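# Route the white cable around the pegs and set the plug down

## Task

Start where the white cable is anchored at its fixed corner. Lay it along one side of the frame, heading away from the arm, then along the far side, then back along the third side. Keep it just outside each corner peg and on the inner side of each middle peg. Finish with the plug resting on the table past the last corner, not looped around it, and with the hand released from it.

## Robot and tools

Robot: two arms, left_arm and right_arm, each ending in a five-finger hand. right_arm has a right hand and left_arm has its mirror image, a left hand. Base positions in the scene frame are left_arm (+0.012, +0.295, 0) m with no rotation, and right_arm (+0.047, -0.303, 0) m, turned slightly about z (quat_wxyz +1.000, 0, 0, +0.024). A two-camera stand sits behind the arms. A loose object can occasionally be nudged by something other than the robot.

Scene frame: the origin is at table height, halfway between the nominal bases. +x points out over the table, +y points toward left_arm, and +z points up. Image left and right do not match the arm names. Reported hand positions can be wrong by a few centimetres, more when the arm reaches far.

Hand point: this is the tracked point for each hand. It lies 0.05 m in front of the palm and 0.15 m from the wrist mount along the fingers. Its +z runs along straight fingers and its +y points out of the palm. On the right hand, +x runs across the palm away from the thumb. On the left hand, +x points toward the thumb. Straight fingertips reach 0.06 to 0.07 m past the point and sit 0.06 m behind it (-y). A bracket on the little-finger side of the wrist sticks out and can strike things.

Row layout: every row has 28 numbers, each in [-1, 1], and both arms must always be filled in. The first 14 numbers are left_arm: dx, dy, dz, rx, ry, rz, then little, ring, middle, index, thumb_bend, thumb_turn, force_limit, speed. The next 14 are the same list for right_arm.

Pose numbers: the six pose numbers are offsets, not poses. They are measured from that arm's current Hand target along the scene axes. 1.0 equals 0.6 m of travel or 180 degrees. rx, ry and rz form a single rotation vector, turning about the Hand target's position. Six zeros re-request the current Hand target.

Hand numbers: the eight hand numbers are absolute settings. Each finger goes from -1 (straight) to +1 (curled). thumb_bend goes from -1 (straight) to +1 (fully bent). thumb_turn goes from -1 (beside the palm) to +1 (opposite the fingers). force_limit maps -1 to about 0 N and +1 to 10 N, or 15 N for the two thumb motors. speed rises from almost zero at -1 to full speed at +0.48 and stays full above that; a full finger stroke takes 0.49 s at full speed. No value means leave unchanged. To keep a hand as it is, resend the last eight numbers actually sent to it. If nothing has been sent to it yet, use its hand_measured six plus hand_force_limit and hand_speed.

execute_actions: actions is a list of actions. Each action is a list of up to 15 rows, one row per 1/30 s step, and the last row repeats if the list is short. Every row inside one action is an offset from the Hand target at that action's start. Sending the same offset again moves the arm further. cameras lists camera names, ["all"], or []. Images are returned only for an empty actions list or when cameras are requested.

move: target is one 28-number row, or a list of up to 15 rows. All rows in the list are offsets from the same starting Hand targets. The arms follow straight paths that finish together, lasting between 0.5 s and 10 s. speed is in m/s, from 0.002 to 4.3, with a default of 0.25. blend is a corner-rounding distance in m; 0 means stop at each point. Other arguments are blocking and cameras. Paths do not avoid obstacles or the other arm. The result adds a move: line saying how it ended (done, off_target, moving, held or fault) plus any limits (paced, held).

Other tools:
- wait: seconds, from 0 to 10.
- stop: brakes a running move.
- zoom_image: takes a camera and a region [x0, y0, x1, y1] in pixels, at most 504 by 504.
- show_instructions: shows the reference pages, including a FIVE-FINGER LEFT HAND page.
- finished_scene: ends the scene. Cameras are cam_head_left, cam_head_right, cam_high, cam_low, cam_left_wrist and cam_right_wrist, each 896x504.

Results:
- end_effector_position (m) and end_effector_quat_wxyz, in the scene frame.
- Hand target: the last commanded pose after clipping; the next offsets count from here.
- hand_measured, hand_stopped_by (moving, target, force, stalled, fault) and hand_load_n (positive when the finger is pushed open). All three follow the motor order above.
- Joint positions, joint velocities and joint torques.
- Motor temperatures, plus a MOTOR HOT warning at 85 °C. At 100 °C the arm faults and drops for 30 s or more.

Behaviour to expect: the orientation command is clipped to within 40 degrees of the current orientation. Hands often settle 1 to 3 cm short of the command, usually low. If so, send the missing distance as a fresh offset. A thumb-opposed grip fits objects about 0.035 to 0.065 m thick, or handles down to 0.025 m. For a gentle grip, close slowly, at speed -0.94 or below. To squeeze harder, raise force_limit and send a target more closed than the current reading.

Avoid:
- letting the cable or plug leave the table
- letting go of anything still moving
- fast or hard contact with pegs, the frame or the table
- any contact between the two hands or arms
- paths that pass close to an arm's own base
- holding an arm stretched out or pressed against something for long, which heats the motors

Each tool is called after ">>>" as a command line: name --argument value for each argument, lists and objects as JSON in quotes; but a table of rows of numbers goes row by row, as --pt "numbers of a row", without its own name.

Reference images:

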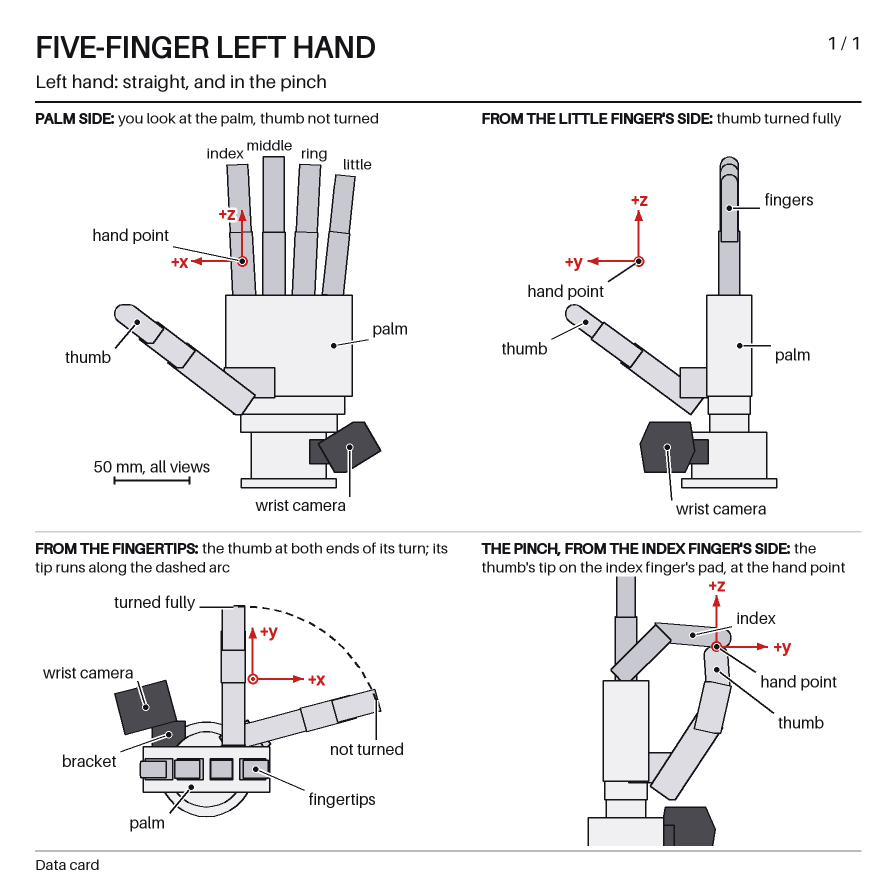

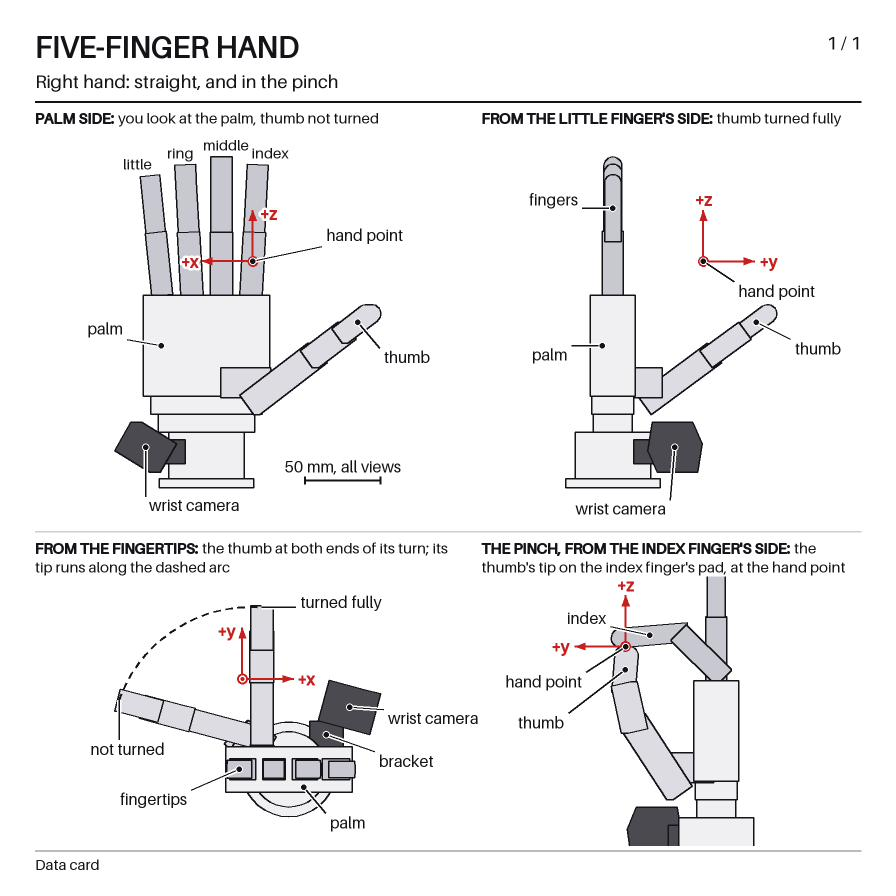

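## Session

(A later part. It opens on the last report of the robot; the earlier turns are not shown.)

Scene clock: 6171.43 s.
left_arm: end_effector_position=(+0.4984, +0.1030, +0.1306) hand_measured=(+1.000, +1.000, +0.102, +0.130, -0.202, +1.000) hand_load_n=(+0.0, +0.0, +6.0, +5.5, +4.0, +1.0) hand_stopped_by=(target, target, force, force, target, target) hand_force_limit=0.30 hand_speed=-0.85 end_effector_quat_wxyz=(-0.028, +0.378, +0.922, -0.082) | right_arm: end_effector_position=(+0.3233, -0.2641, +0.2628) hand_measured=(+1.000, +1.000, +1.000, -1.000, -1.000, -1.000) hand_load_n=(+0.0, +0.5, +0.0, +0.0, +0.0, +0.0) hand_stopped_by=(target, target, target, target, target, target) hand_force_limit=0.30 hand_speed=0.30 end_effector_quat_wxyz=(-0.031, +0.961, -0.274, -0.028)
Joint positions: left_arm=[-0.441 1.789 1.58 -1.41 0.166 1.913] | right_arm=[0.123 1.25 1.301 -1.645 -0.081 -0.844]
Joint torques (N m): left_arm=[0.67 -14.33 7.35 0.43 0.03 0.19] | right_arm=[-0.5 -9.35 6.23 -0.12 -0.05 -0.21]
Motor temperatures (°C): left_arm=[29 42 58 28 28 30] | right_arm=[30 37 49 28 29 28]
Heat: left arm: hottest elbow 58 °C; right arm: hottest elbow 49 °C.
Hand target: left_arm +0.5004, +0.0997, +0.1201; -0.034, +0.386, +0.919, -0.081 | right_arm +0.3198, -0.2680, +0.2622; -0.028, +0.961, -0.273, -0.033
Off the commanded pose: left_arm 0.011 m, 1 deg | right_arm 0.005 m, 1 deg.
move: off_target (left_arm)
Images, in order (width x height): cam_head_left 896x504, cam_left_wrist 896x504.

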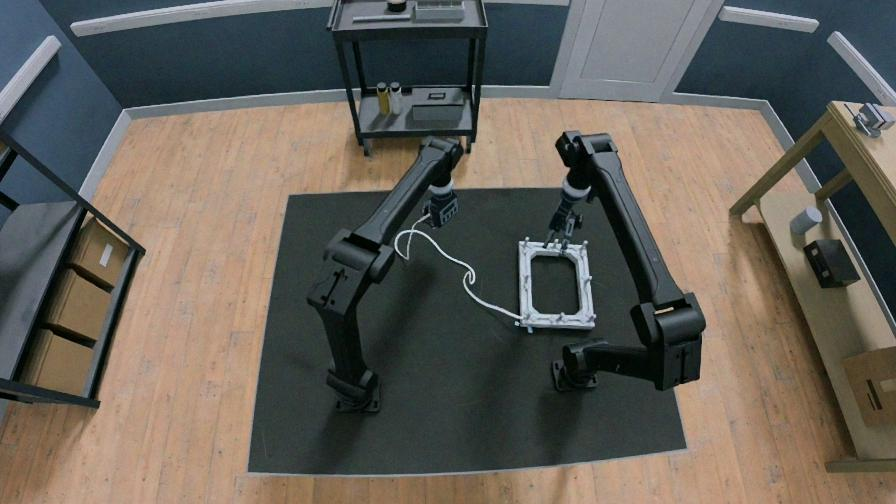

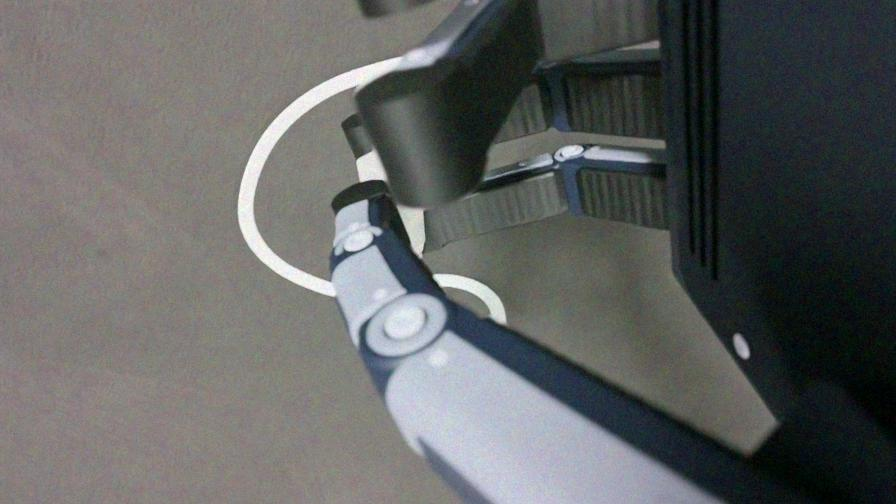

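>>> move --pt "0.1 0.35 0.05 0 0 0.2 1 1 0.5 0.5 -0.2 1 0.3 -0.85 0 0 0 0 0 0 1 1 1 -1 -1 -1 0.3 0.3" --pt "0.22 0.68 0.0 0 0 0.36 1 1 0.5 0.5 -0.2 1 0.3 -0.85 0 0 0 0 0 0 1 1 1 -1 -1 -1 0.3 0.3" --speed '[0.2,0.2]' --blend '[0.05,0]' --cameras '["cam_head_left","cam_left_wrist"]'

>>> zoom_image --camera "cam_head_left" --region '[300, 170, 560, 335]'

Scene clock: 6211.93 s.
left_arm: end_effector_position=(+0.6245, +0.5071, +0.1211) hand_measured=(+1.000, +1.000, +0.102, +0.130, -0.202, +1.000) hand_load_n=(+0.0, +0.0, +6.0, +5.5, +4.0, +1.5) hand_stopped_by=(target, target, force, force, target, target) hand_force_limit=0.30 hand_speed=-0.85 end_effector_quat_wxyz=(+0.013, -0.162, +0.983, -0.086) | right_arm: end_effector_position=(+0.3233, -0.2641, +0.2628) hand_measured=(+1.000, +1.000, +1.000, -1.000, -1.000, -1.000) hand_load_n=(+0.0, +0.0, +0.0, +0.0, +0.0, +0.0) hand_stopped_by=(target, target, target, target, target, target) hand_force_limit=0.30 hand_speed=0.30 end_effector_quat_wxyz=(-0.031, +0.961, -0.274, -0.028)
Joint positions: left_arm=[0.295 2.191 2.185 -1.56 0.173 1.54] | right_arm=[0.123 1.25 1.301 -1.645 -0.081 -0.844]
Joint torques (N m): left_arm=[0.97 -19.49 10.61 -0.24 0.16 -0.03] | right_arm=[-0.03 -8.47 6.27 -0.23 -0.04 -0.11]
Motor temperatures (°C): left_arm=[29 42 56 28 28 30] | right_arm=[30 35 49 28 29 28]
Heat: left arm: hottest elbow 56 °C; right arm: hottest elbow 49 °C.
Hand target: left_arm +0.6322, +0.5076, +0.1199; +0.014, -0.167, +0.982, -0.086 | right_arm +0.3198, -0.2680, +0.2622; -0.028, +0.961, -0.273, -0.033
Off the commanded pose: left_arm 0.008 m, 1 deg | right_arm 0.005 m, 1 deg.
move: done
Images, in order (width x height): cam_head_left 896x504, cam_left_wrist 896x504.

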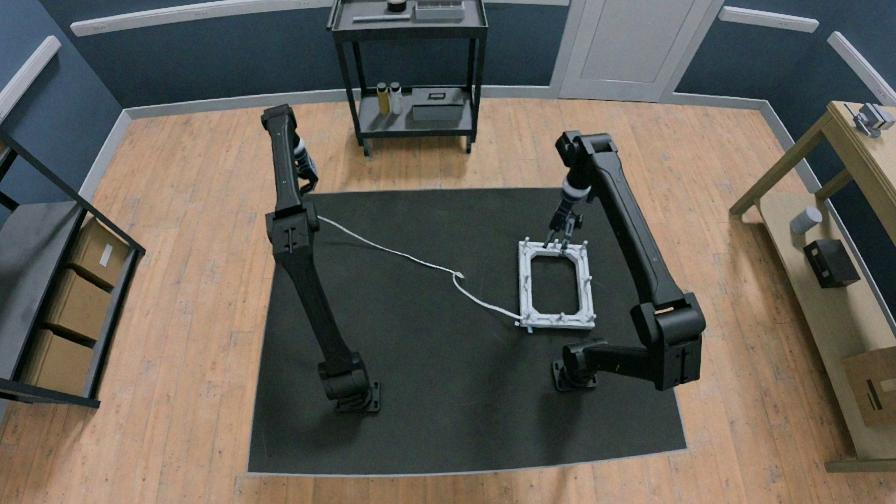

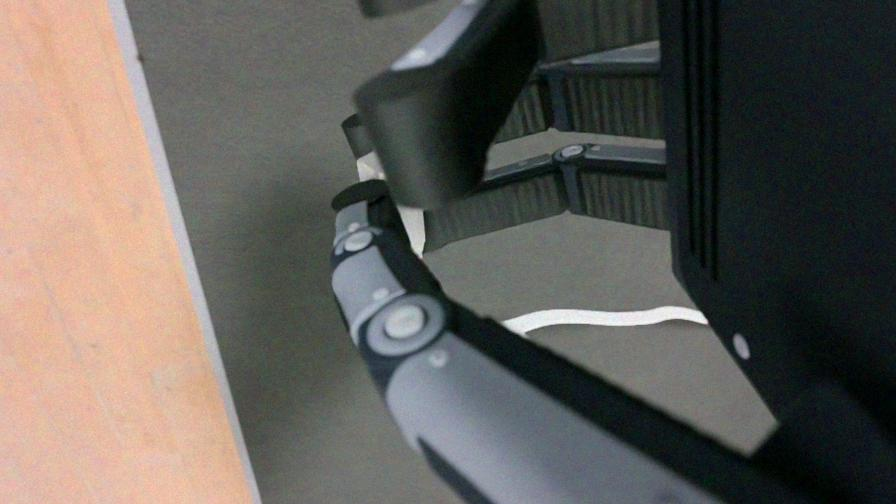

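Scaled by 1.938 from the camera's 896x504 image, which has a finer 1280x720 frame.

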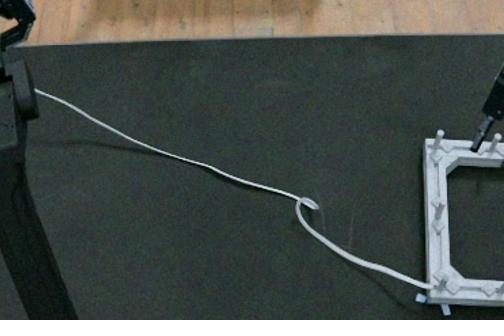

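>>> move --pt "0.047 -0.213 -0.067 0 0 -0.09 1 1 0.5 0.5 -0.2 1 0.3 -0.85 0 0 0 0 0 0 1 1 1 -1 -1 -1 0.3 0.3" --pt "0.03 -0.513 -0.083 0 0 -0.2 1 1 0.5 0.5 -0.2 1 0.3 -0.85 0 0 0 0 0 0 1 1 1 -1 -1 -1 0.3 0.3" --pt "-0.137 -0.747 -0.083 0 0 -0.36 1 1 0.5 0.5 -0.2 1 0.3 -0.85 0 0 0 0 0 0 1 1 1 -1 -1 -1 0.3 0.3" --speed '[0.12,0.12,0.12]' --blend '[0.05,0.05,0]' --cameras '["cam_head_left","cam_left_wrist"]'

>>> zoom_image --camera "cam_head_left" --region '[300, 170, 560, 335]'

Scene clock: 6226.47 s.
left_arm: end_effector_position=(+0.5479, +0.0619, +0.0685) hand_measured=(+1.000, +1.000, +0.102, +0.130, -0.202, +1.000) hand_load_n=(+0.0, +0.0, +6.0, +5.5, +4.0, +1.0) hand_stopped_by=(target, target, force, force, target, target) hand_force_limit=0.30 hand_speed=-0.85 end_effector_quat_wxyz=(-0.041, +0.378, +0.921, -0.081) | right_arm: end_effector_position=(+0.3233, -0.2641, +0.2628) hand_measured=(+1.000, +1.000, +1.000, -1.000, -1.000, -1.000) hand_load_n=(+0.0, +0.0, +0.0, +0.0, +0.0, +0.0) hand_stopped_by=(target, target, target, target, target, target) hand_force_limit=0.30 hand_speed=0.30 end_effector_quat_wxyz=(-0.031, +0.961, -0.274, -0.028)
Joint positions: left_arm=[-0.468 2.01 1.744 -1.374 0.167 1.888] | right_arm=[0.123 1.25 1.301 -1.645 -0.081 -0.844]
Joint torques (N m): left_arm=[0.73 -19.37 7.06 0.46 0.01 0.21] | right_arm=[-0.97 -7.71 6.11 -0.14 -0.03 -0.15]
Motor temperatures (°C): left_arm=[29 43 57 28 28 30] | right_arm=[30 35 49 28 29 28]
Heat: left arm: hottest elbow 57 °C; right arm: hottest elbow 49 °C.
Hand target: left_arm +0.5501, +0.0595, +0.0700; -0.034, +0.385, +0.919, -0.080 | right_arm +0.3198, -0.2680, +0.2622; -0.028, +0.961, -0.273, -0.033
Off the commanded pose: left_arm 0.004 m, 1 deg | right_arm 0.005 m, 1 deg.
move: done
Images, in order (width x height): cam_head_left 896x504, cam_left_wrist 896x504.

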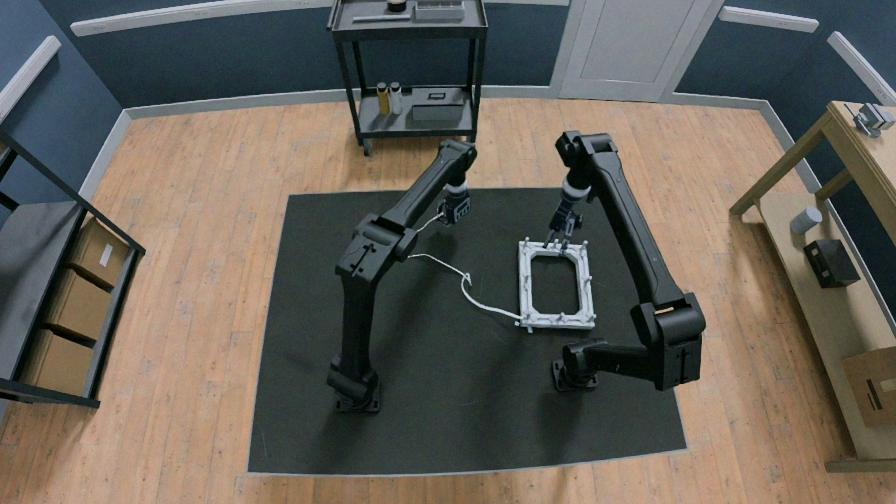

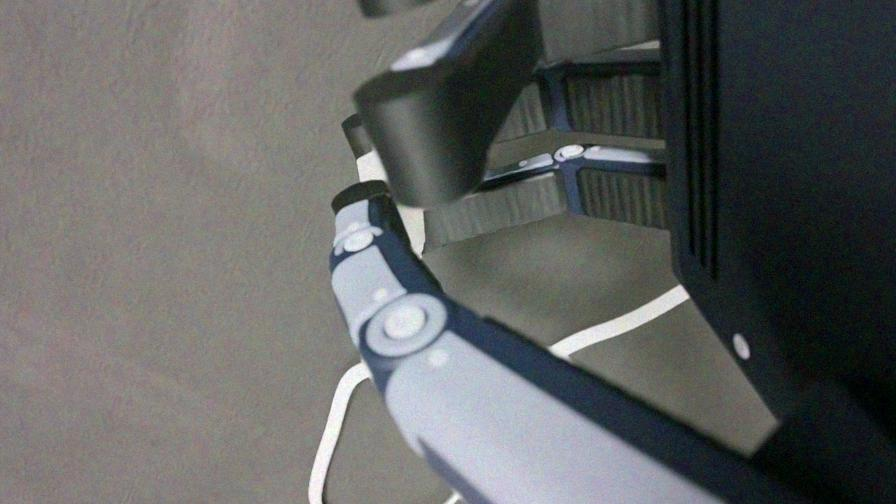

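Scaled by 1.938 from the camera's 896x504 image, which has a finer 1280x720 frame.

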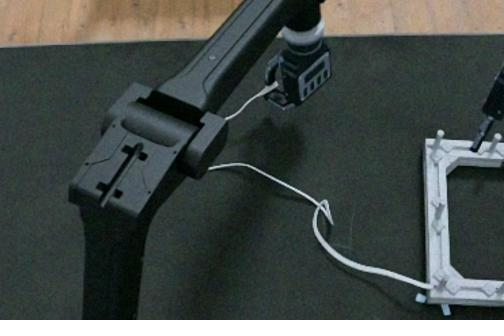

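>>> execute_actions --actions '[[[0,0,-0.045,0,0,0,1,1,0.5,0.5,-0.2,1,0.3,-0.85,0,0,0,0,0,0,1,1,1,-1,-1,-1,0.3,0.3]],[[0,0,0,0,0,0,1,1,0.5,0.5,-0.2,1,0.3,-0.85,0,0,0,0,0,0,1,1,1,-1,-1,-1,0.3,0.3]],[[0,0,0,0,0,0,1,1,-0.1,-0.1,-0.2,1,0.3,-0.5,0,0,0,0,0,0,1,1,1,-1,-1,-1,0.3,0.3]],[[0,0,0,0,0,0,1,1,-0.1,-0.1,-0.2,1,0.3,-0.5,0,0,0,0,0,0,1,1,1,-1,-1,-1,0.3,0.3]],[[0,0,0,0,0,0,1,1,-0.1,-0.1,-0.2,1,0.3,-0.5,0,0,0,0,0,0,1,1,1,-1,-1,-1,0.3,0.3]]]' --cameras '["cam_head_left","cam_left_wrist"]'

>>> zoom_image --camera "cam_head_left" --region '[300, 170, 560, 335]'

Scene clock: 6238.80 s.
left_arm: end_effector_position=(+0.5486, +0.0617, +0.0533) hand_measured=(+1.000, +1.000, -0.100, -0.100, -0.200, +1.000) hand_load_n=(+0.0, +0.0, +0.0, +0.0, +0.0, +0.0) hand_stopped_by=(target, target, target, target, target, target) hand_force_limit=0.30 hand_speed=-0.50 end_effector_quat_wxyz=(-0.031, +0.379, +0.921, -0.081) | right_arm: end_effector_position=(+0.3233, -0.2641, +0.2628) hand_measured=(+1.000, +1.000, +1.000, -1.000, -1.000, -1.000) hand_load_n=(+0.0, +0.0, +0.0, +0.0, -0.5, +0.0) hand_stopped_by=(target, target, target, target, target, target) hand_force_limit=0.30 hand_speed=0.30 end_effector_quat_wxyz=(-0.031, +0.961, -0.274, -0.028)
Joint positions: left_arm=[-0.468 2.009 1.702 -1.313 0.167 1.889] | right_arm=[0.123 1.25 1.301 -1.645 -0.081 -0.844]
Joint torques (N m): left_arm=[0.67 -17.38 7.15 0.51 0.04 0.2] | right_arm=[-0.73 -9.52 6.45 -0.61 0 -0.22]
Motor temperatures (°C): left_arm=[29 43 57 28 28 30] | right_arm=[30 34 49 28 29 28]
Heat: left arm: hottest elbow 57 °C; right arm: hottest elbow 49 °C.
Hand target: left_arm +0.5500, +0.0595, +0.0430; -0.034, +0.386, +0.919, -0.080 | right_arm +0.3198, -0.2680, +0.2622; -0.028, +0.961, -0.273, -0.033
Off the commanded pose: left_arm 0.011 m, 1 deg | right_arm 0.005 m, 1 deg.
Images, in order (width x height): cam_head_left 896x504, cam_left_wrist 896x504.

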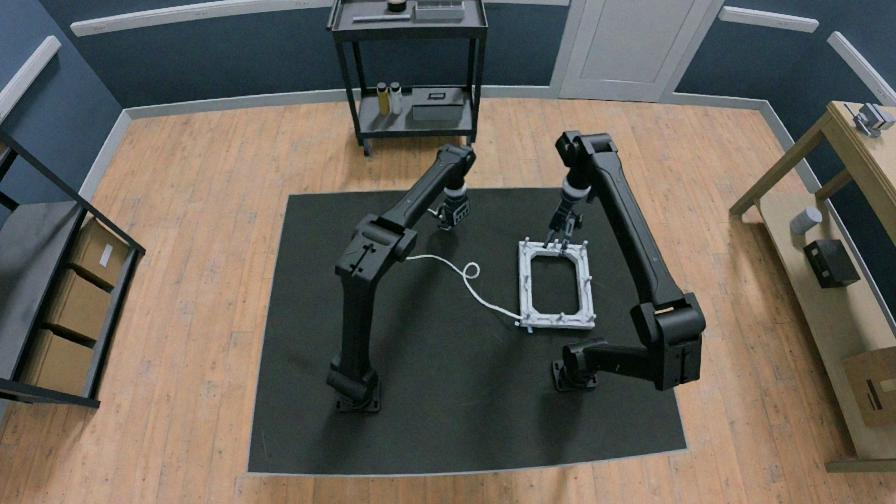

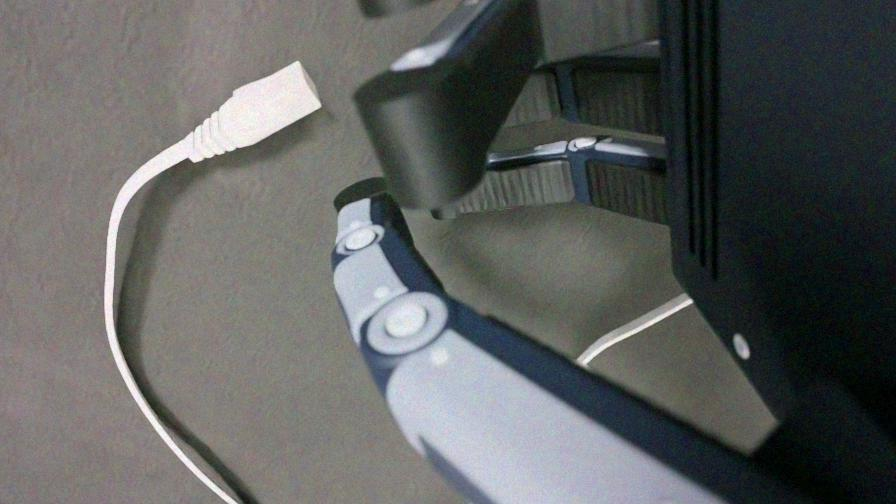

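Scaled by 1.938 from the camera's 896x504 image, which has a finer 1280x720 frame.

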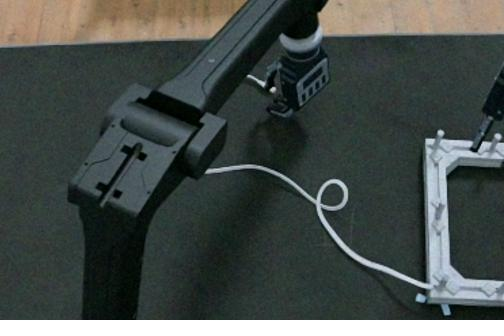

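>>> move --pt "0 0 0.25 0 0 0 1 1 -0.2 -0.2 -0.2 1 0.3 -0.5 0 0 0 0 0 0 1 1 1 -1 -1 -1 0.3 0.3" --pt "-0.1 0.3 0.25 0 0 0.6 1 1 -0.2 -0.2 -0.2 1 0.3 0.3 0 0 0 0 0 0 1 1 1 -1 -1 -1 0.3 0.3" --speed '[0.15,0.35]' --cameras '["cam_head_left","cam_left_wrist"]'

>>> zoom_image --camera "cam_head_left" --region '[350, 170, 560, 335]'

Scene clock: 6256.63 s.
left_arm: end_effector_position=(+0.4875, +0.2378, +0.1922) hand_measured=(+1.000, +1.000, -0.200, -0.200, -0.200, +1.000) hand_load_n=(+0.0, +0.0, +0.0, +0.0, +0.0, +0.0) hand_stopped_by=(target, target, target, target, target, target) hand_force_limit=0.30 hand_speed=0.30 end_effector_quat_wxyz=(+0.039, -0.510, +0.856, -0.071) | right_arm: end_effector_position=(+0.3233, -0.2641, +0.2628) hand_measured=(+1.000, +1.000, +1.000, -1.000, -1.000, -1.000) hand_load_n=(+0.0, +0.0, +0.0, +0.0, +0.0, +0.0) hand_stopped_by=(target, target, target, target, target, target) hand_force_limit=0.30 hand_speed=0.30 end_effector_quat_wxyz=(-0.031, +0.961, -0.274, -0.028)
Joint positions: left_arm=[-0.082 1.667 1.577 -1.335 0.071 0.411] | right_arm=[0.123 1.25 1.301 -1.645 -0.081 -0.844]
Joint torques (N m): left_arm=[1.32 -15.15 7.61 0.87 -0.07 -0.03] | right_arm=[0.38 -8.29 6.5 -0.17 0 -0.19]
Motor temperatures (°C): left_arm=[29 43 58 28 28 30] | right_arm=[30 34 49 28 29 28]
Heat: left arm: hottest elbow 58 °C; right arm: hottest elbow 49 °C.
Hand target: left_arm +0.4900, +0.2396, +0.1931; +0.045, -0.517, +0.852, -0.075 | right_arm +0.3198, -0.2680, +0.2622; -0.028, +0.961, -0.273, -0.033
Off the commanded pose: left_arm 0.003 m, 1 deg | right_arm 0.005 m, 1 deg.
move: done
Images, in order (width x height): cam_head_left 896x504, cam_left_wrist 896x504.

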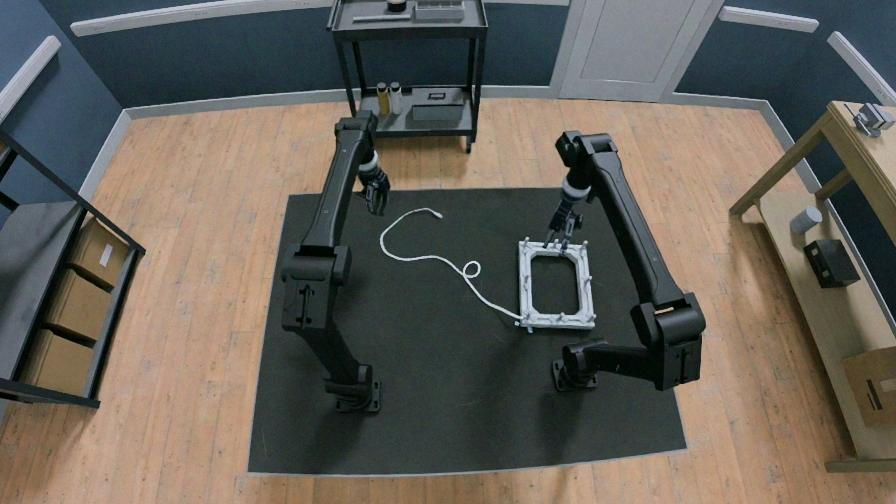

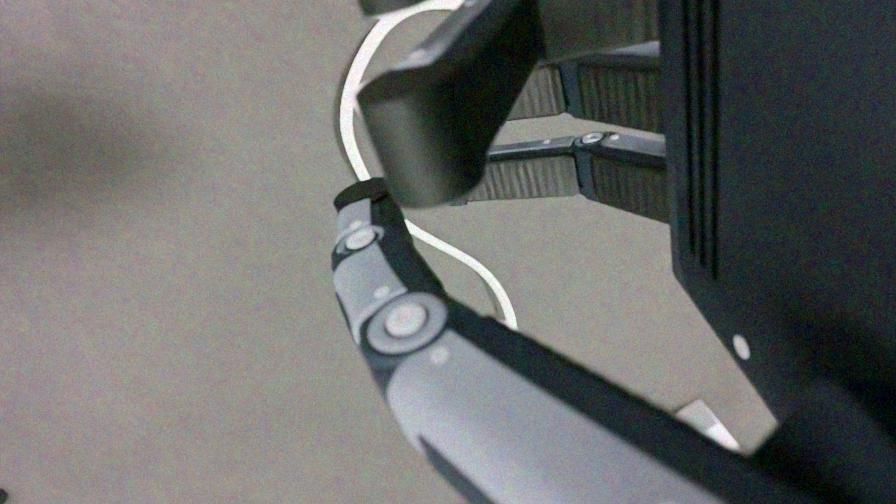

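Scaled by 2.400 from the camera's 896x504 image, which has a finer 1280x720 frame.

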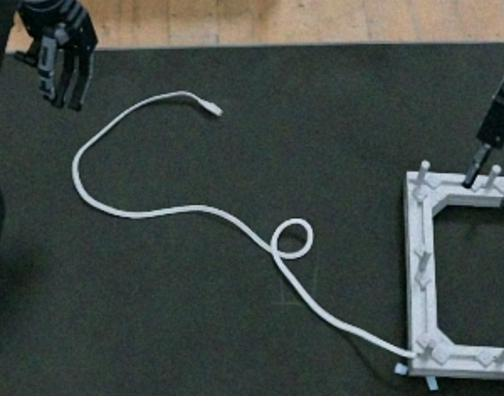

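>>> zoom_image --camera "cam_head_left" --region '[450, 250, 490, 290]'

>>> zoom_image --camera "cam_head_left" --region '[405, 190, 465, 230]'

Scaled by 12.600 from the camera's 896x504 image, which has a finer 1280x720 frame.

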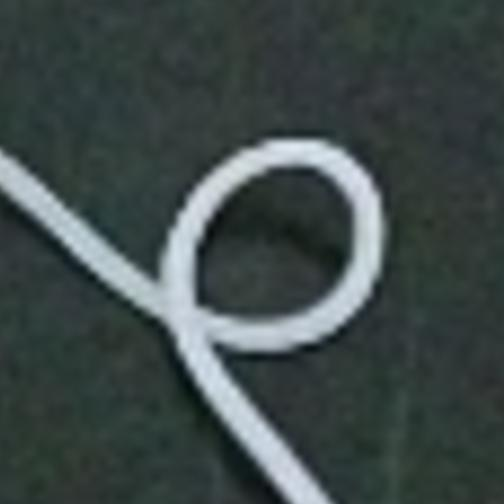

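Scaled by 8.400 from the camera's 896x504 image, which has a finer 1280x720 frame.

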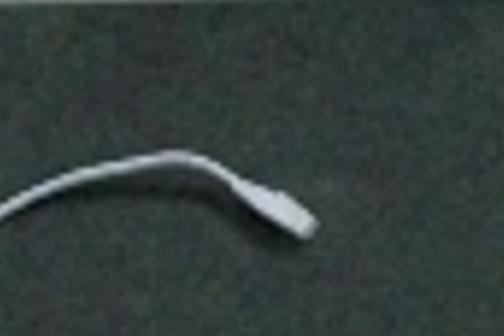

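>>> move --target '[0.067,-0.233,-0.12,-0.176,-0.334,0,1,1,-0.2,-0.2,-0.2,1,0.3,0.3,0,0,0,0,0,0,1,1,1,-1,-1,-1,0.3,0.3]' --speed '[0.25]' --cameras '["cam_head_left","cam_left_wrist"]'

Scene clock: 6283.47 s.
left_arm: end_effector_position=(+0.5306, +0.1052, +0.1249) hand_measured=(+1.000, +1.000, -0.200, -0.200, -0.200, +1.000) hand_load_n=(-0.5, +0.0, +0.0, +0.0, +0.0, +0.0) hand_stopped_by=(target, target, target, target, target, target) hand_force_limit=0.30 hand_speed=0.30 end_effector_quat_wxyz=(+0.328, -0.402, +0.666, -0.535) | right_arm: end_effector_position=(+0.3233, -0.2641, +0.2628) hand_measured=(+1.000, +1.000, +1.000, -1.000, -1.000, -1.000) hand_load_n=(+0.0, +0.0, +0.0, +0.0, +0.0, +0.0) hand_stopped_by=(target, target, target, target, target, target) hand_force_limit=0.30 hand_speed=0.30 end_effector_quat_wxyz=(-0.031, +0.961, -0.274, -0.028)
Joint positions: left_arm=[-0.213 1.452 0.655 0.577 0.26 0.064] | right_arm=[0.123 1.25 1.301 -1.645 -0.081 -0.844]
Joint torques (N m): left_arm=[0.32 -8.64 6.63 2.41 -0.04 -0.01] | right_arm=[-0.44 -7.82 6.24 -0.03 0.02 -0.16]
Motor temperatures (°C): left_arm=[29 42 58 28 28 30] | right_arm=[30 34 49 28 29 28]
Heat: left arm: hottest elbow 58 °C; right arm: hottest elbow 49 °C.
Hand target: left_arm +0.5302, +0.0998, +0.1210; +0.324, -0.403, +0.665, -0.539 | right_arm +0.3198, -0.2680, +0.2622; -0.028, +0.961, -0.273, -0.033
Off the commanded pose: left_arm 0.007 m, 1 deg | right_arm 0.005 m, 1 deg.
move: done
Images, in order (width x height): cam_head_left 896x504, cam_left_wrist 896x504.

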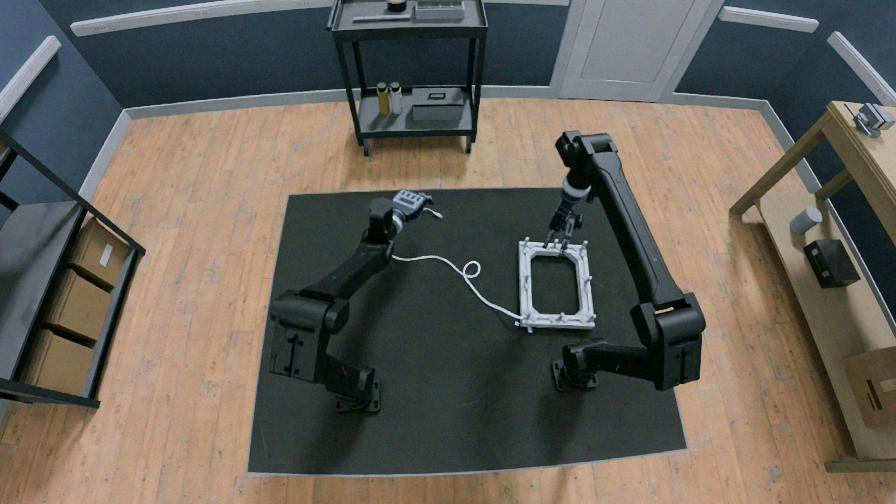

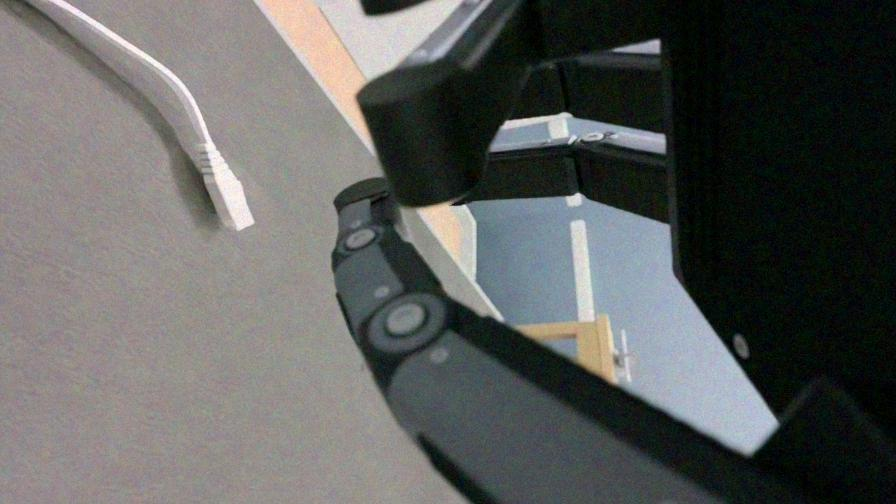

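>>> move --target '[0.045,-0.019,-0.085,0,0,0,1,1,-0.2,-0.2,-0.2,1,0.3,0.3,0,0,0,0,0,0,1,1,1,-1,-1,-1,0.3,0.3]' --speed '[0.12]' --cameras '["cam_left_wrist"]'

Scene clock: 6295.63 s.
left_arm: end_effector_position=(+0.5447, +0.0974, +0.0594) hand_measured=(+1.000, +1.000, -0.200, -0.200, -0.200, +1.000) hand_load_n=(+0.0, +0.0, +0.0, +0.0, +0.5, +0.0) hand_stopped_by=(target, target, target, target, target, target) hand_force_limit=0.30 hand_speed=0.30 end_effector_quat_wxyz=(+0.319, -0.410, +0.673, -0.527) | right_arm: end_effector_position=(+0.3233, -0.2641, +0.2628) hand_measured=(+1.000, +1.000, +1.000, -1.000, -1.000, -1.000) hand_load_n=(+0.0, +0.0, +0.0, +0.0, +0.0, +0.0) hand_stopped_by=(target, target, target, target, target, target) hand_force_limit=0.30 hand_speed=0.30 end_effector_quat_wxyz=(-0.031, +0.961, -0.274, -0.028)
Joint positions: left_arm=[-0.225 1.653 0.665 0.736 0.248 0.061] | right_arm=[0.123 1.25 1.301 -1.645 -0.081 -0.844]
Joint torques (N m): left_arm=[0.21 -10.4 7.77 2.44 -0.04 -0.03] | right_arm=[-0.44 -8.53 6.28 -0.24 0.03 -0.19]
Motor temperatures (°C): left_arm=[29 41 57 29 28 30] | right_arm=[30 34 49 28 29 28]
Heat: left arm: hottest elbow 57 °C; right arm: hottest elbow 49 °C.
Hand target: left_arm +0.5572, +0.0883, +0.0700; +0.324, -0.403, +0.665, -0.539 | right_arm +0.3198, -0.2680, +0.2622; -0.028, +0.961, -0.273, -0.033
Off the commanded pose: left_arm 0.019 m, 2 deg | right_arm 0.005 m, 1 deg.
move: off_target (left_arm)
Images, in order (width x height): cam_left_wrist 896x504.

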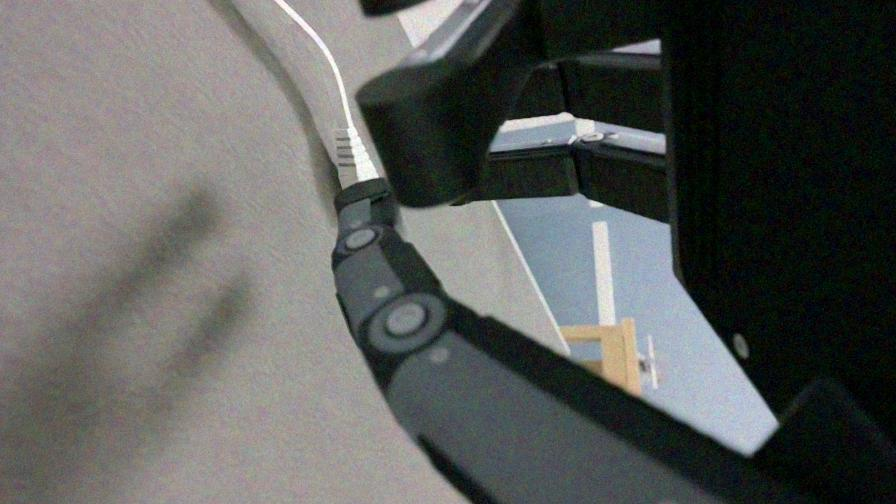

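>>> execute_actions --actions '[]' --cameras '["cam_head_left","cam_low","cam_head_right"]'

>>> zoom_image --camera "cam_head_left" --region '[390, 180, 460, 230]'

>>> zoom_image --camera "cam_low" --region '[500, 220, 660, 330]'

Scene clock: 6316.30 s.
left_arm: end_effector_position=(+0.5447, +0.0974, +0.0594) hand_measured=(+1.000, +1.000, -0.200, -0.200, -0.200, +1.000) hand_load_n=(+0.0, +0.0, +0.0, +0.0, +0.0, +0.0) hand_stopped_by=(target, target, target, target, target, target) hand_force_limit=0.30 hand_speed=0.30 end_effector_quat_wxyz=(+0.319, -0.410, +0.673, -0.527) | right_arm: end_effector_position=(+0.3233, -0.2641, +0.2628) hand_measured=(+1.000, +1.000, +1.000, -1.000, -1.000, -1.000) hand_load_n=(+0.0, +0.0, +0.0, +0.0, +0.0, +0.0) hand_stopped_by=(target, target, target, target, target, target) hand_force_limit=0.30 hand_speed=0.30 end_effector_quat_wxyz=(-0.031, +0.961, -0.274, -0.028)
Joint positions: left_arm=[-0.225 1.653 0.665 0.736 0.248 0.061] | right_arm=[0.123 1.25 1.301 -1.645 -0.081 -0.844]
Joint velocities: within noise
Joint torques (N m): left_arm=[0.26 -10.4 7.77 2.45 -0.04 -0.03] | right_arm=[0.03 -7.12 6.24 -0.53 0.04 -0.14]
Motor temperatures (°C): left_arm=[29 40 56 29 28 30] | right_arm=[30 34 48 28 29 28]
Heat: left arm: hottest elbow 56 °C; right arm: hottest elbow 48 °C.
Hand target: left_arm +0.5572, +0.0883, +0.0700; +0.324, -0.403, +0.665, -0.539 | right_arm +0.3198, -0.2680, +0.2622; -0.028, +0.961, -0.273, -0.033
Off the commanded pose: left_arm 0.019 m, 2 deg | right_arm 0.005 m, 1 deg.
Images, in order (width x height): cam_head_left 896x504, cam_head_right 896x504, cam_low 896x504.

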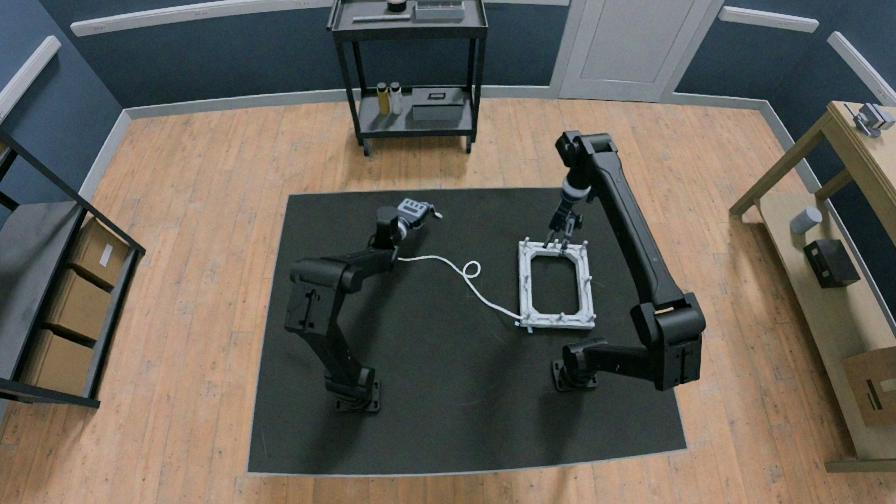

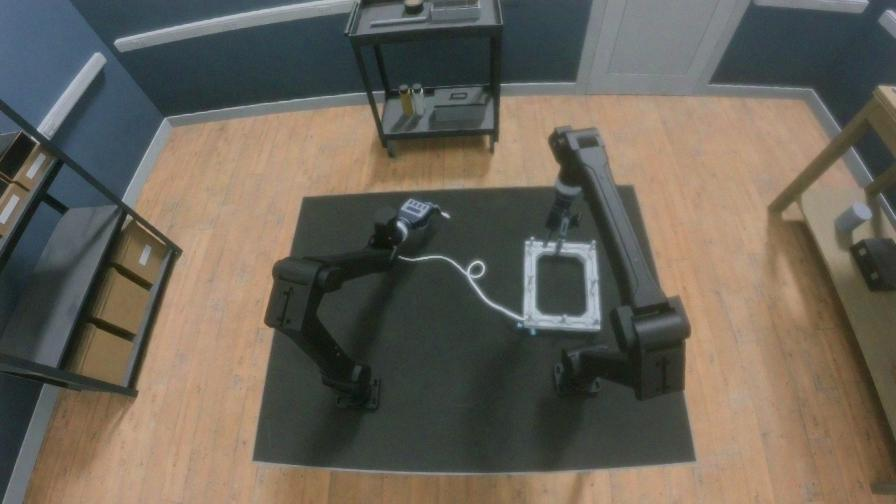

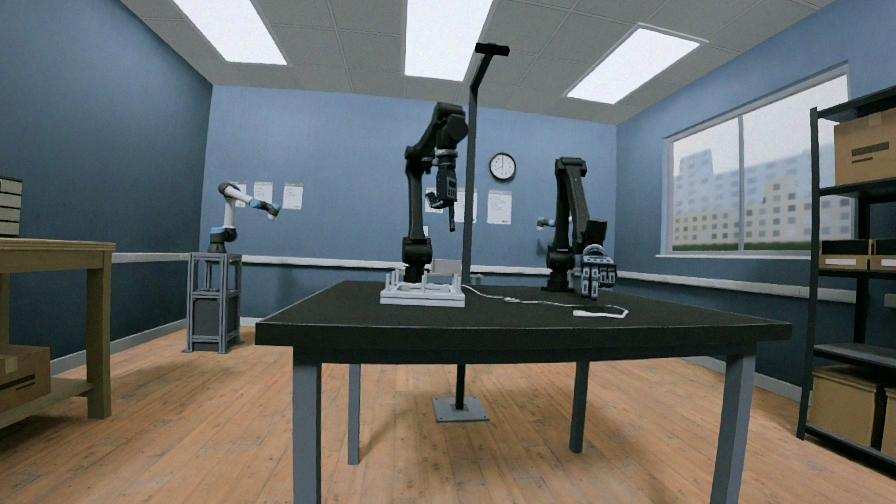

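Scaled by 7.200 from the camera's 896x504 image, which has a finer 1280x720 frame.

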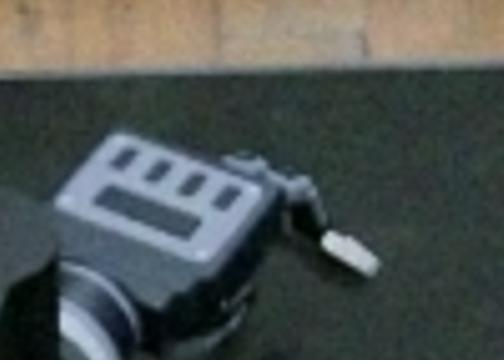

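Scaled by 3.150 from the camera's 896x504 image, which has a finer 1280x720 frame.

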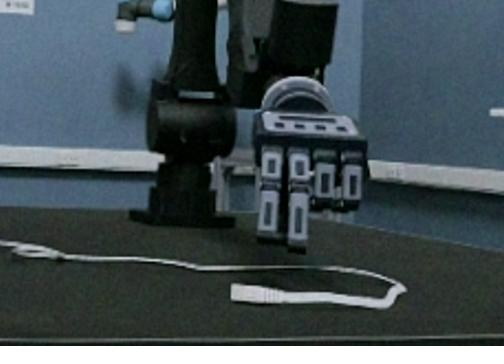

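>>> move --target '[0.066,-0.034,0.0,0,0,0,1,1,-0.2,-0.2,-0.2,1,0.3,0.3,0,0,0,0,0,0,1,1,1,-1,-1,-1,0.3,0.3]' --speed '[0.12]' --cameras '["cam_left_wrist","cam_low"]'

>>> zoom_image --camera "cam_low" --region '[500, 220, 660, 330]'

Scene clock: 6323.70 s.
left_arm: end_effector_position=(+0.5878, +0.0768, +0.0690) hand_measured=(+1.000, +1.000, -0.200, -0.200, -0.200, +1.000) hand_load_n=(+0.0, +0.0, +0.0, +0.0, +0.0, +0.0) hand_stopped_by=(target, target, target, target, target, target) hand_force_limit=0.30 hand_speed=0.30 end_effector_quat_wxyz=(+0.329, -0.402, +0.665, -0.536) | right_arm: end_effector_position=(+0.3233, -0.2641, +0.2628) hand_measured=(+1.000, +1.000, +1.000, -1.000, -1.000, -1.000) hand_load_n=(+0.0, +0.0, +0.0, +0.0, +0.0, +0.0) hand_stopped_by=(target, target, target, target, target, target) hand_force_limit=0.30 hand_speed=0.30 end_effector_quat_wxyz=(-0.031, +0.961, -0.274, -0.028)
Joint positions: left_arm=[-0.248 1.73 0.787 0.727 0.225 0.056] | right_arm=[0.123 1.25 1.301 -1.645 -0.081 -0.844]
Joint torques (N m): left_arm=[0.21 -11.46 8.31 1.2 -0.05 -0.02] | right_arm=[-0.97 -8.76 6.48 -0.2 0.03 -0.24]
Motor temperatures (°C): left_arm=[29 40 56 29 28 30] | right_arm=[30 34 48 28 29 28]
Heat: left arm: hottest elbow 56 °C; right arm: hottest elbow 48 °C.
Hand target: left_arm +0.5969, +0.0680, +0.0701; +0.324, -0.403, +0.665, -0.539 | right_arm +0.3198, -0.2680, +0.2622; -0.028, +0.961, -0.273, -0.033
Off the commanded pose: left_arm 0.013 m, 1 deg | right_arm 0.005 m, 1 deg.
move: off_target (left_arm)
Images, in order (width x height): cam_low 896x504, cam_left_wrist 896x504.

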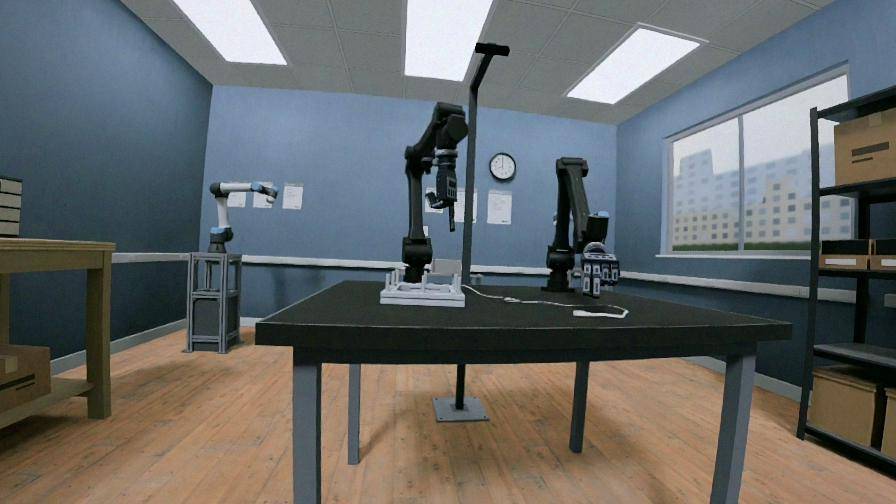

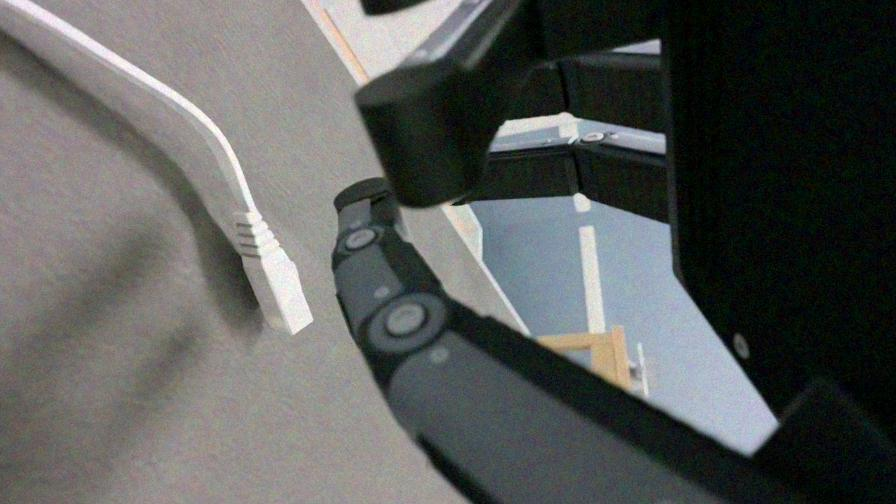

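Scaled by 3.150 from the camera's 896x504 image, which has a finer 1280x720 frame.

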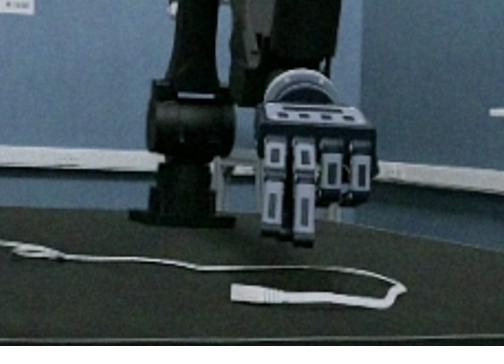

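>>> move --target '[-0.015,-0.027,-0.05,0,0,0,1,1,-0.2,-0.2,-0.2,1,0.3,0.3,0,0,0,0,0,0,1,1,1,-1,-1,-1,0.3,0.3]' --speed '[0.1]' --cameras '["cam_left_wrist"]'

Scene clock: 6330.37 s.
left_arm: end_effector_position=(+0.5839, +0.0582, +0.0401) hand_measured=(+1.000, +1.000, -0.200, -0.200, -0.200, +1.000) hand_load_n=(+0.0, +0.0, +0.0, +0.0, +0.0, +0.0) hand_stopped_by=(target, target, target, target, target, target) hand_force_limit=0.30 hand_speed=0.30 end_effector_quat_wxyz=(+0.325, -0.404, +0.669, -0.532) | right_arm: end_effector_position=(+0.3233, -0.2641, +0.2628) hand_measured=(+1.000, +1.000, +1.000, -1.000, -1.000, -1.000) hand_load_n=(+0.0, +0.0, +0.0, +0.0, +0.0, +0.0) hand_stopped_by=(target, target, target, target, target, target) hand_force_limit=0.30 hand_speed=0.30 end_effector_quat_wxyz=(-0.031, +0.961, -0.274, -0.028)
Joint positions: left_arm=[-0.29 1.802 0.787 0.788 0.186 0.047] | right_arm=[0.123 1.25 1.301 -1.645 -0.081 -0.844]
Joint torques (N m): left_arm=[0.44 -12.1 6.35 2.39 -0.06 -0.03] | right_arm=[-0.73 -8.76 6.69 -0.1 0.01 -0.2]
Motor temperatures (°C): left_arm=[29 40 57 29 28 30] | right_arm=[30 34 48 28 29 28]
Heat: left arm: hottest elbow 57 °C; right arm: hottest elbow 48 °C.
Hand target: left_arm +0.5879, +0.0519, +0.0401; +0.324, -0.403, +0.665, -0.539 | right_arm +0.3198, -0.2680, +0.2622; -0.028, +0.961, -0.273, -0.033
Off the commanded pose: left_arm 0.008 m, 1 deg | right_arm 0.005 m, 1 deg.
move: done
Images, in order (width x height): cam_left_wrist 896x504.

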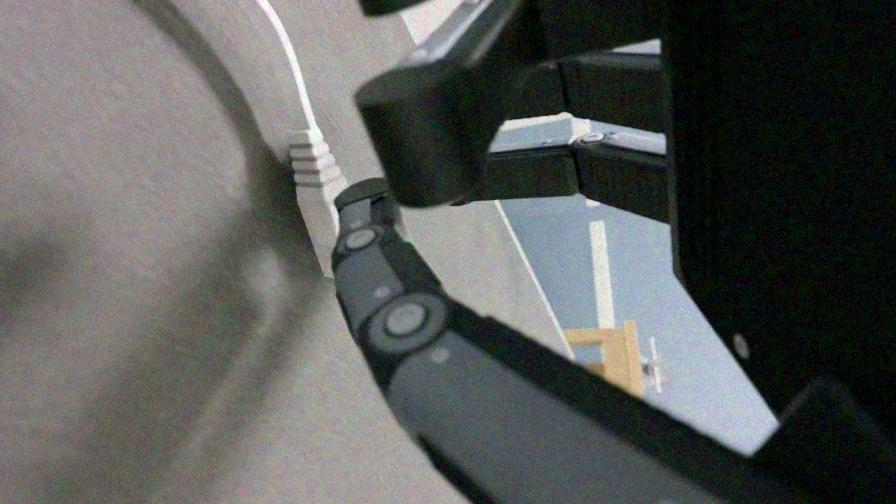

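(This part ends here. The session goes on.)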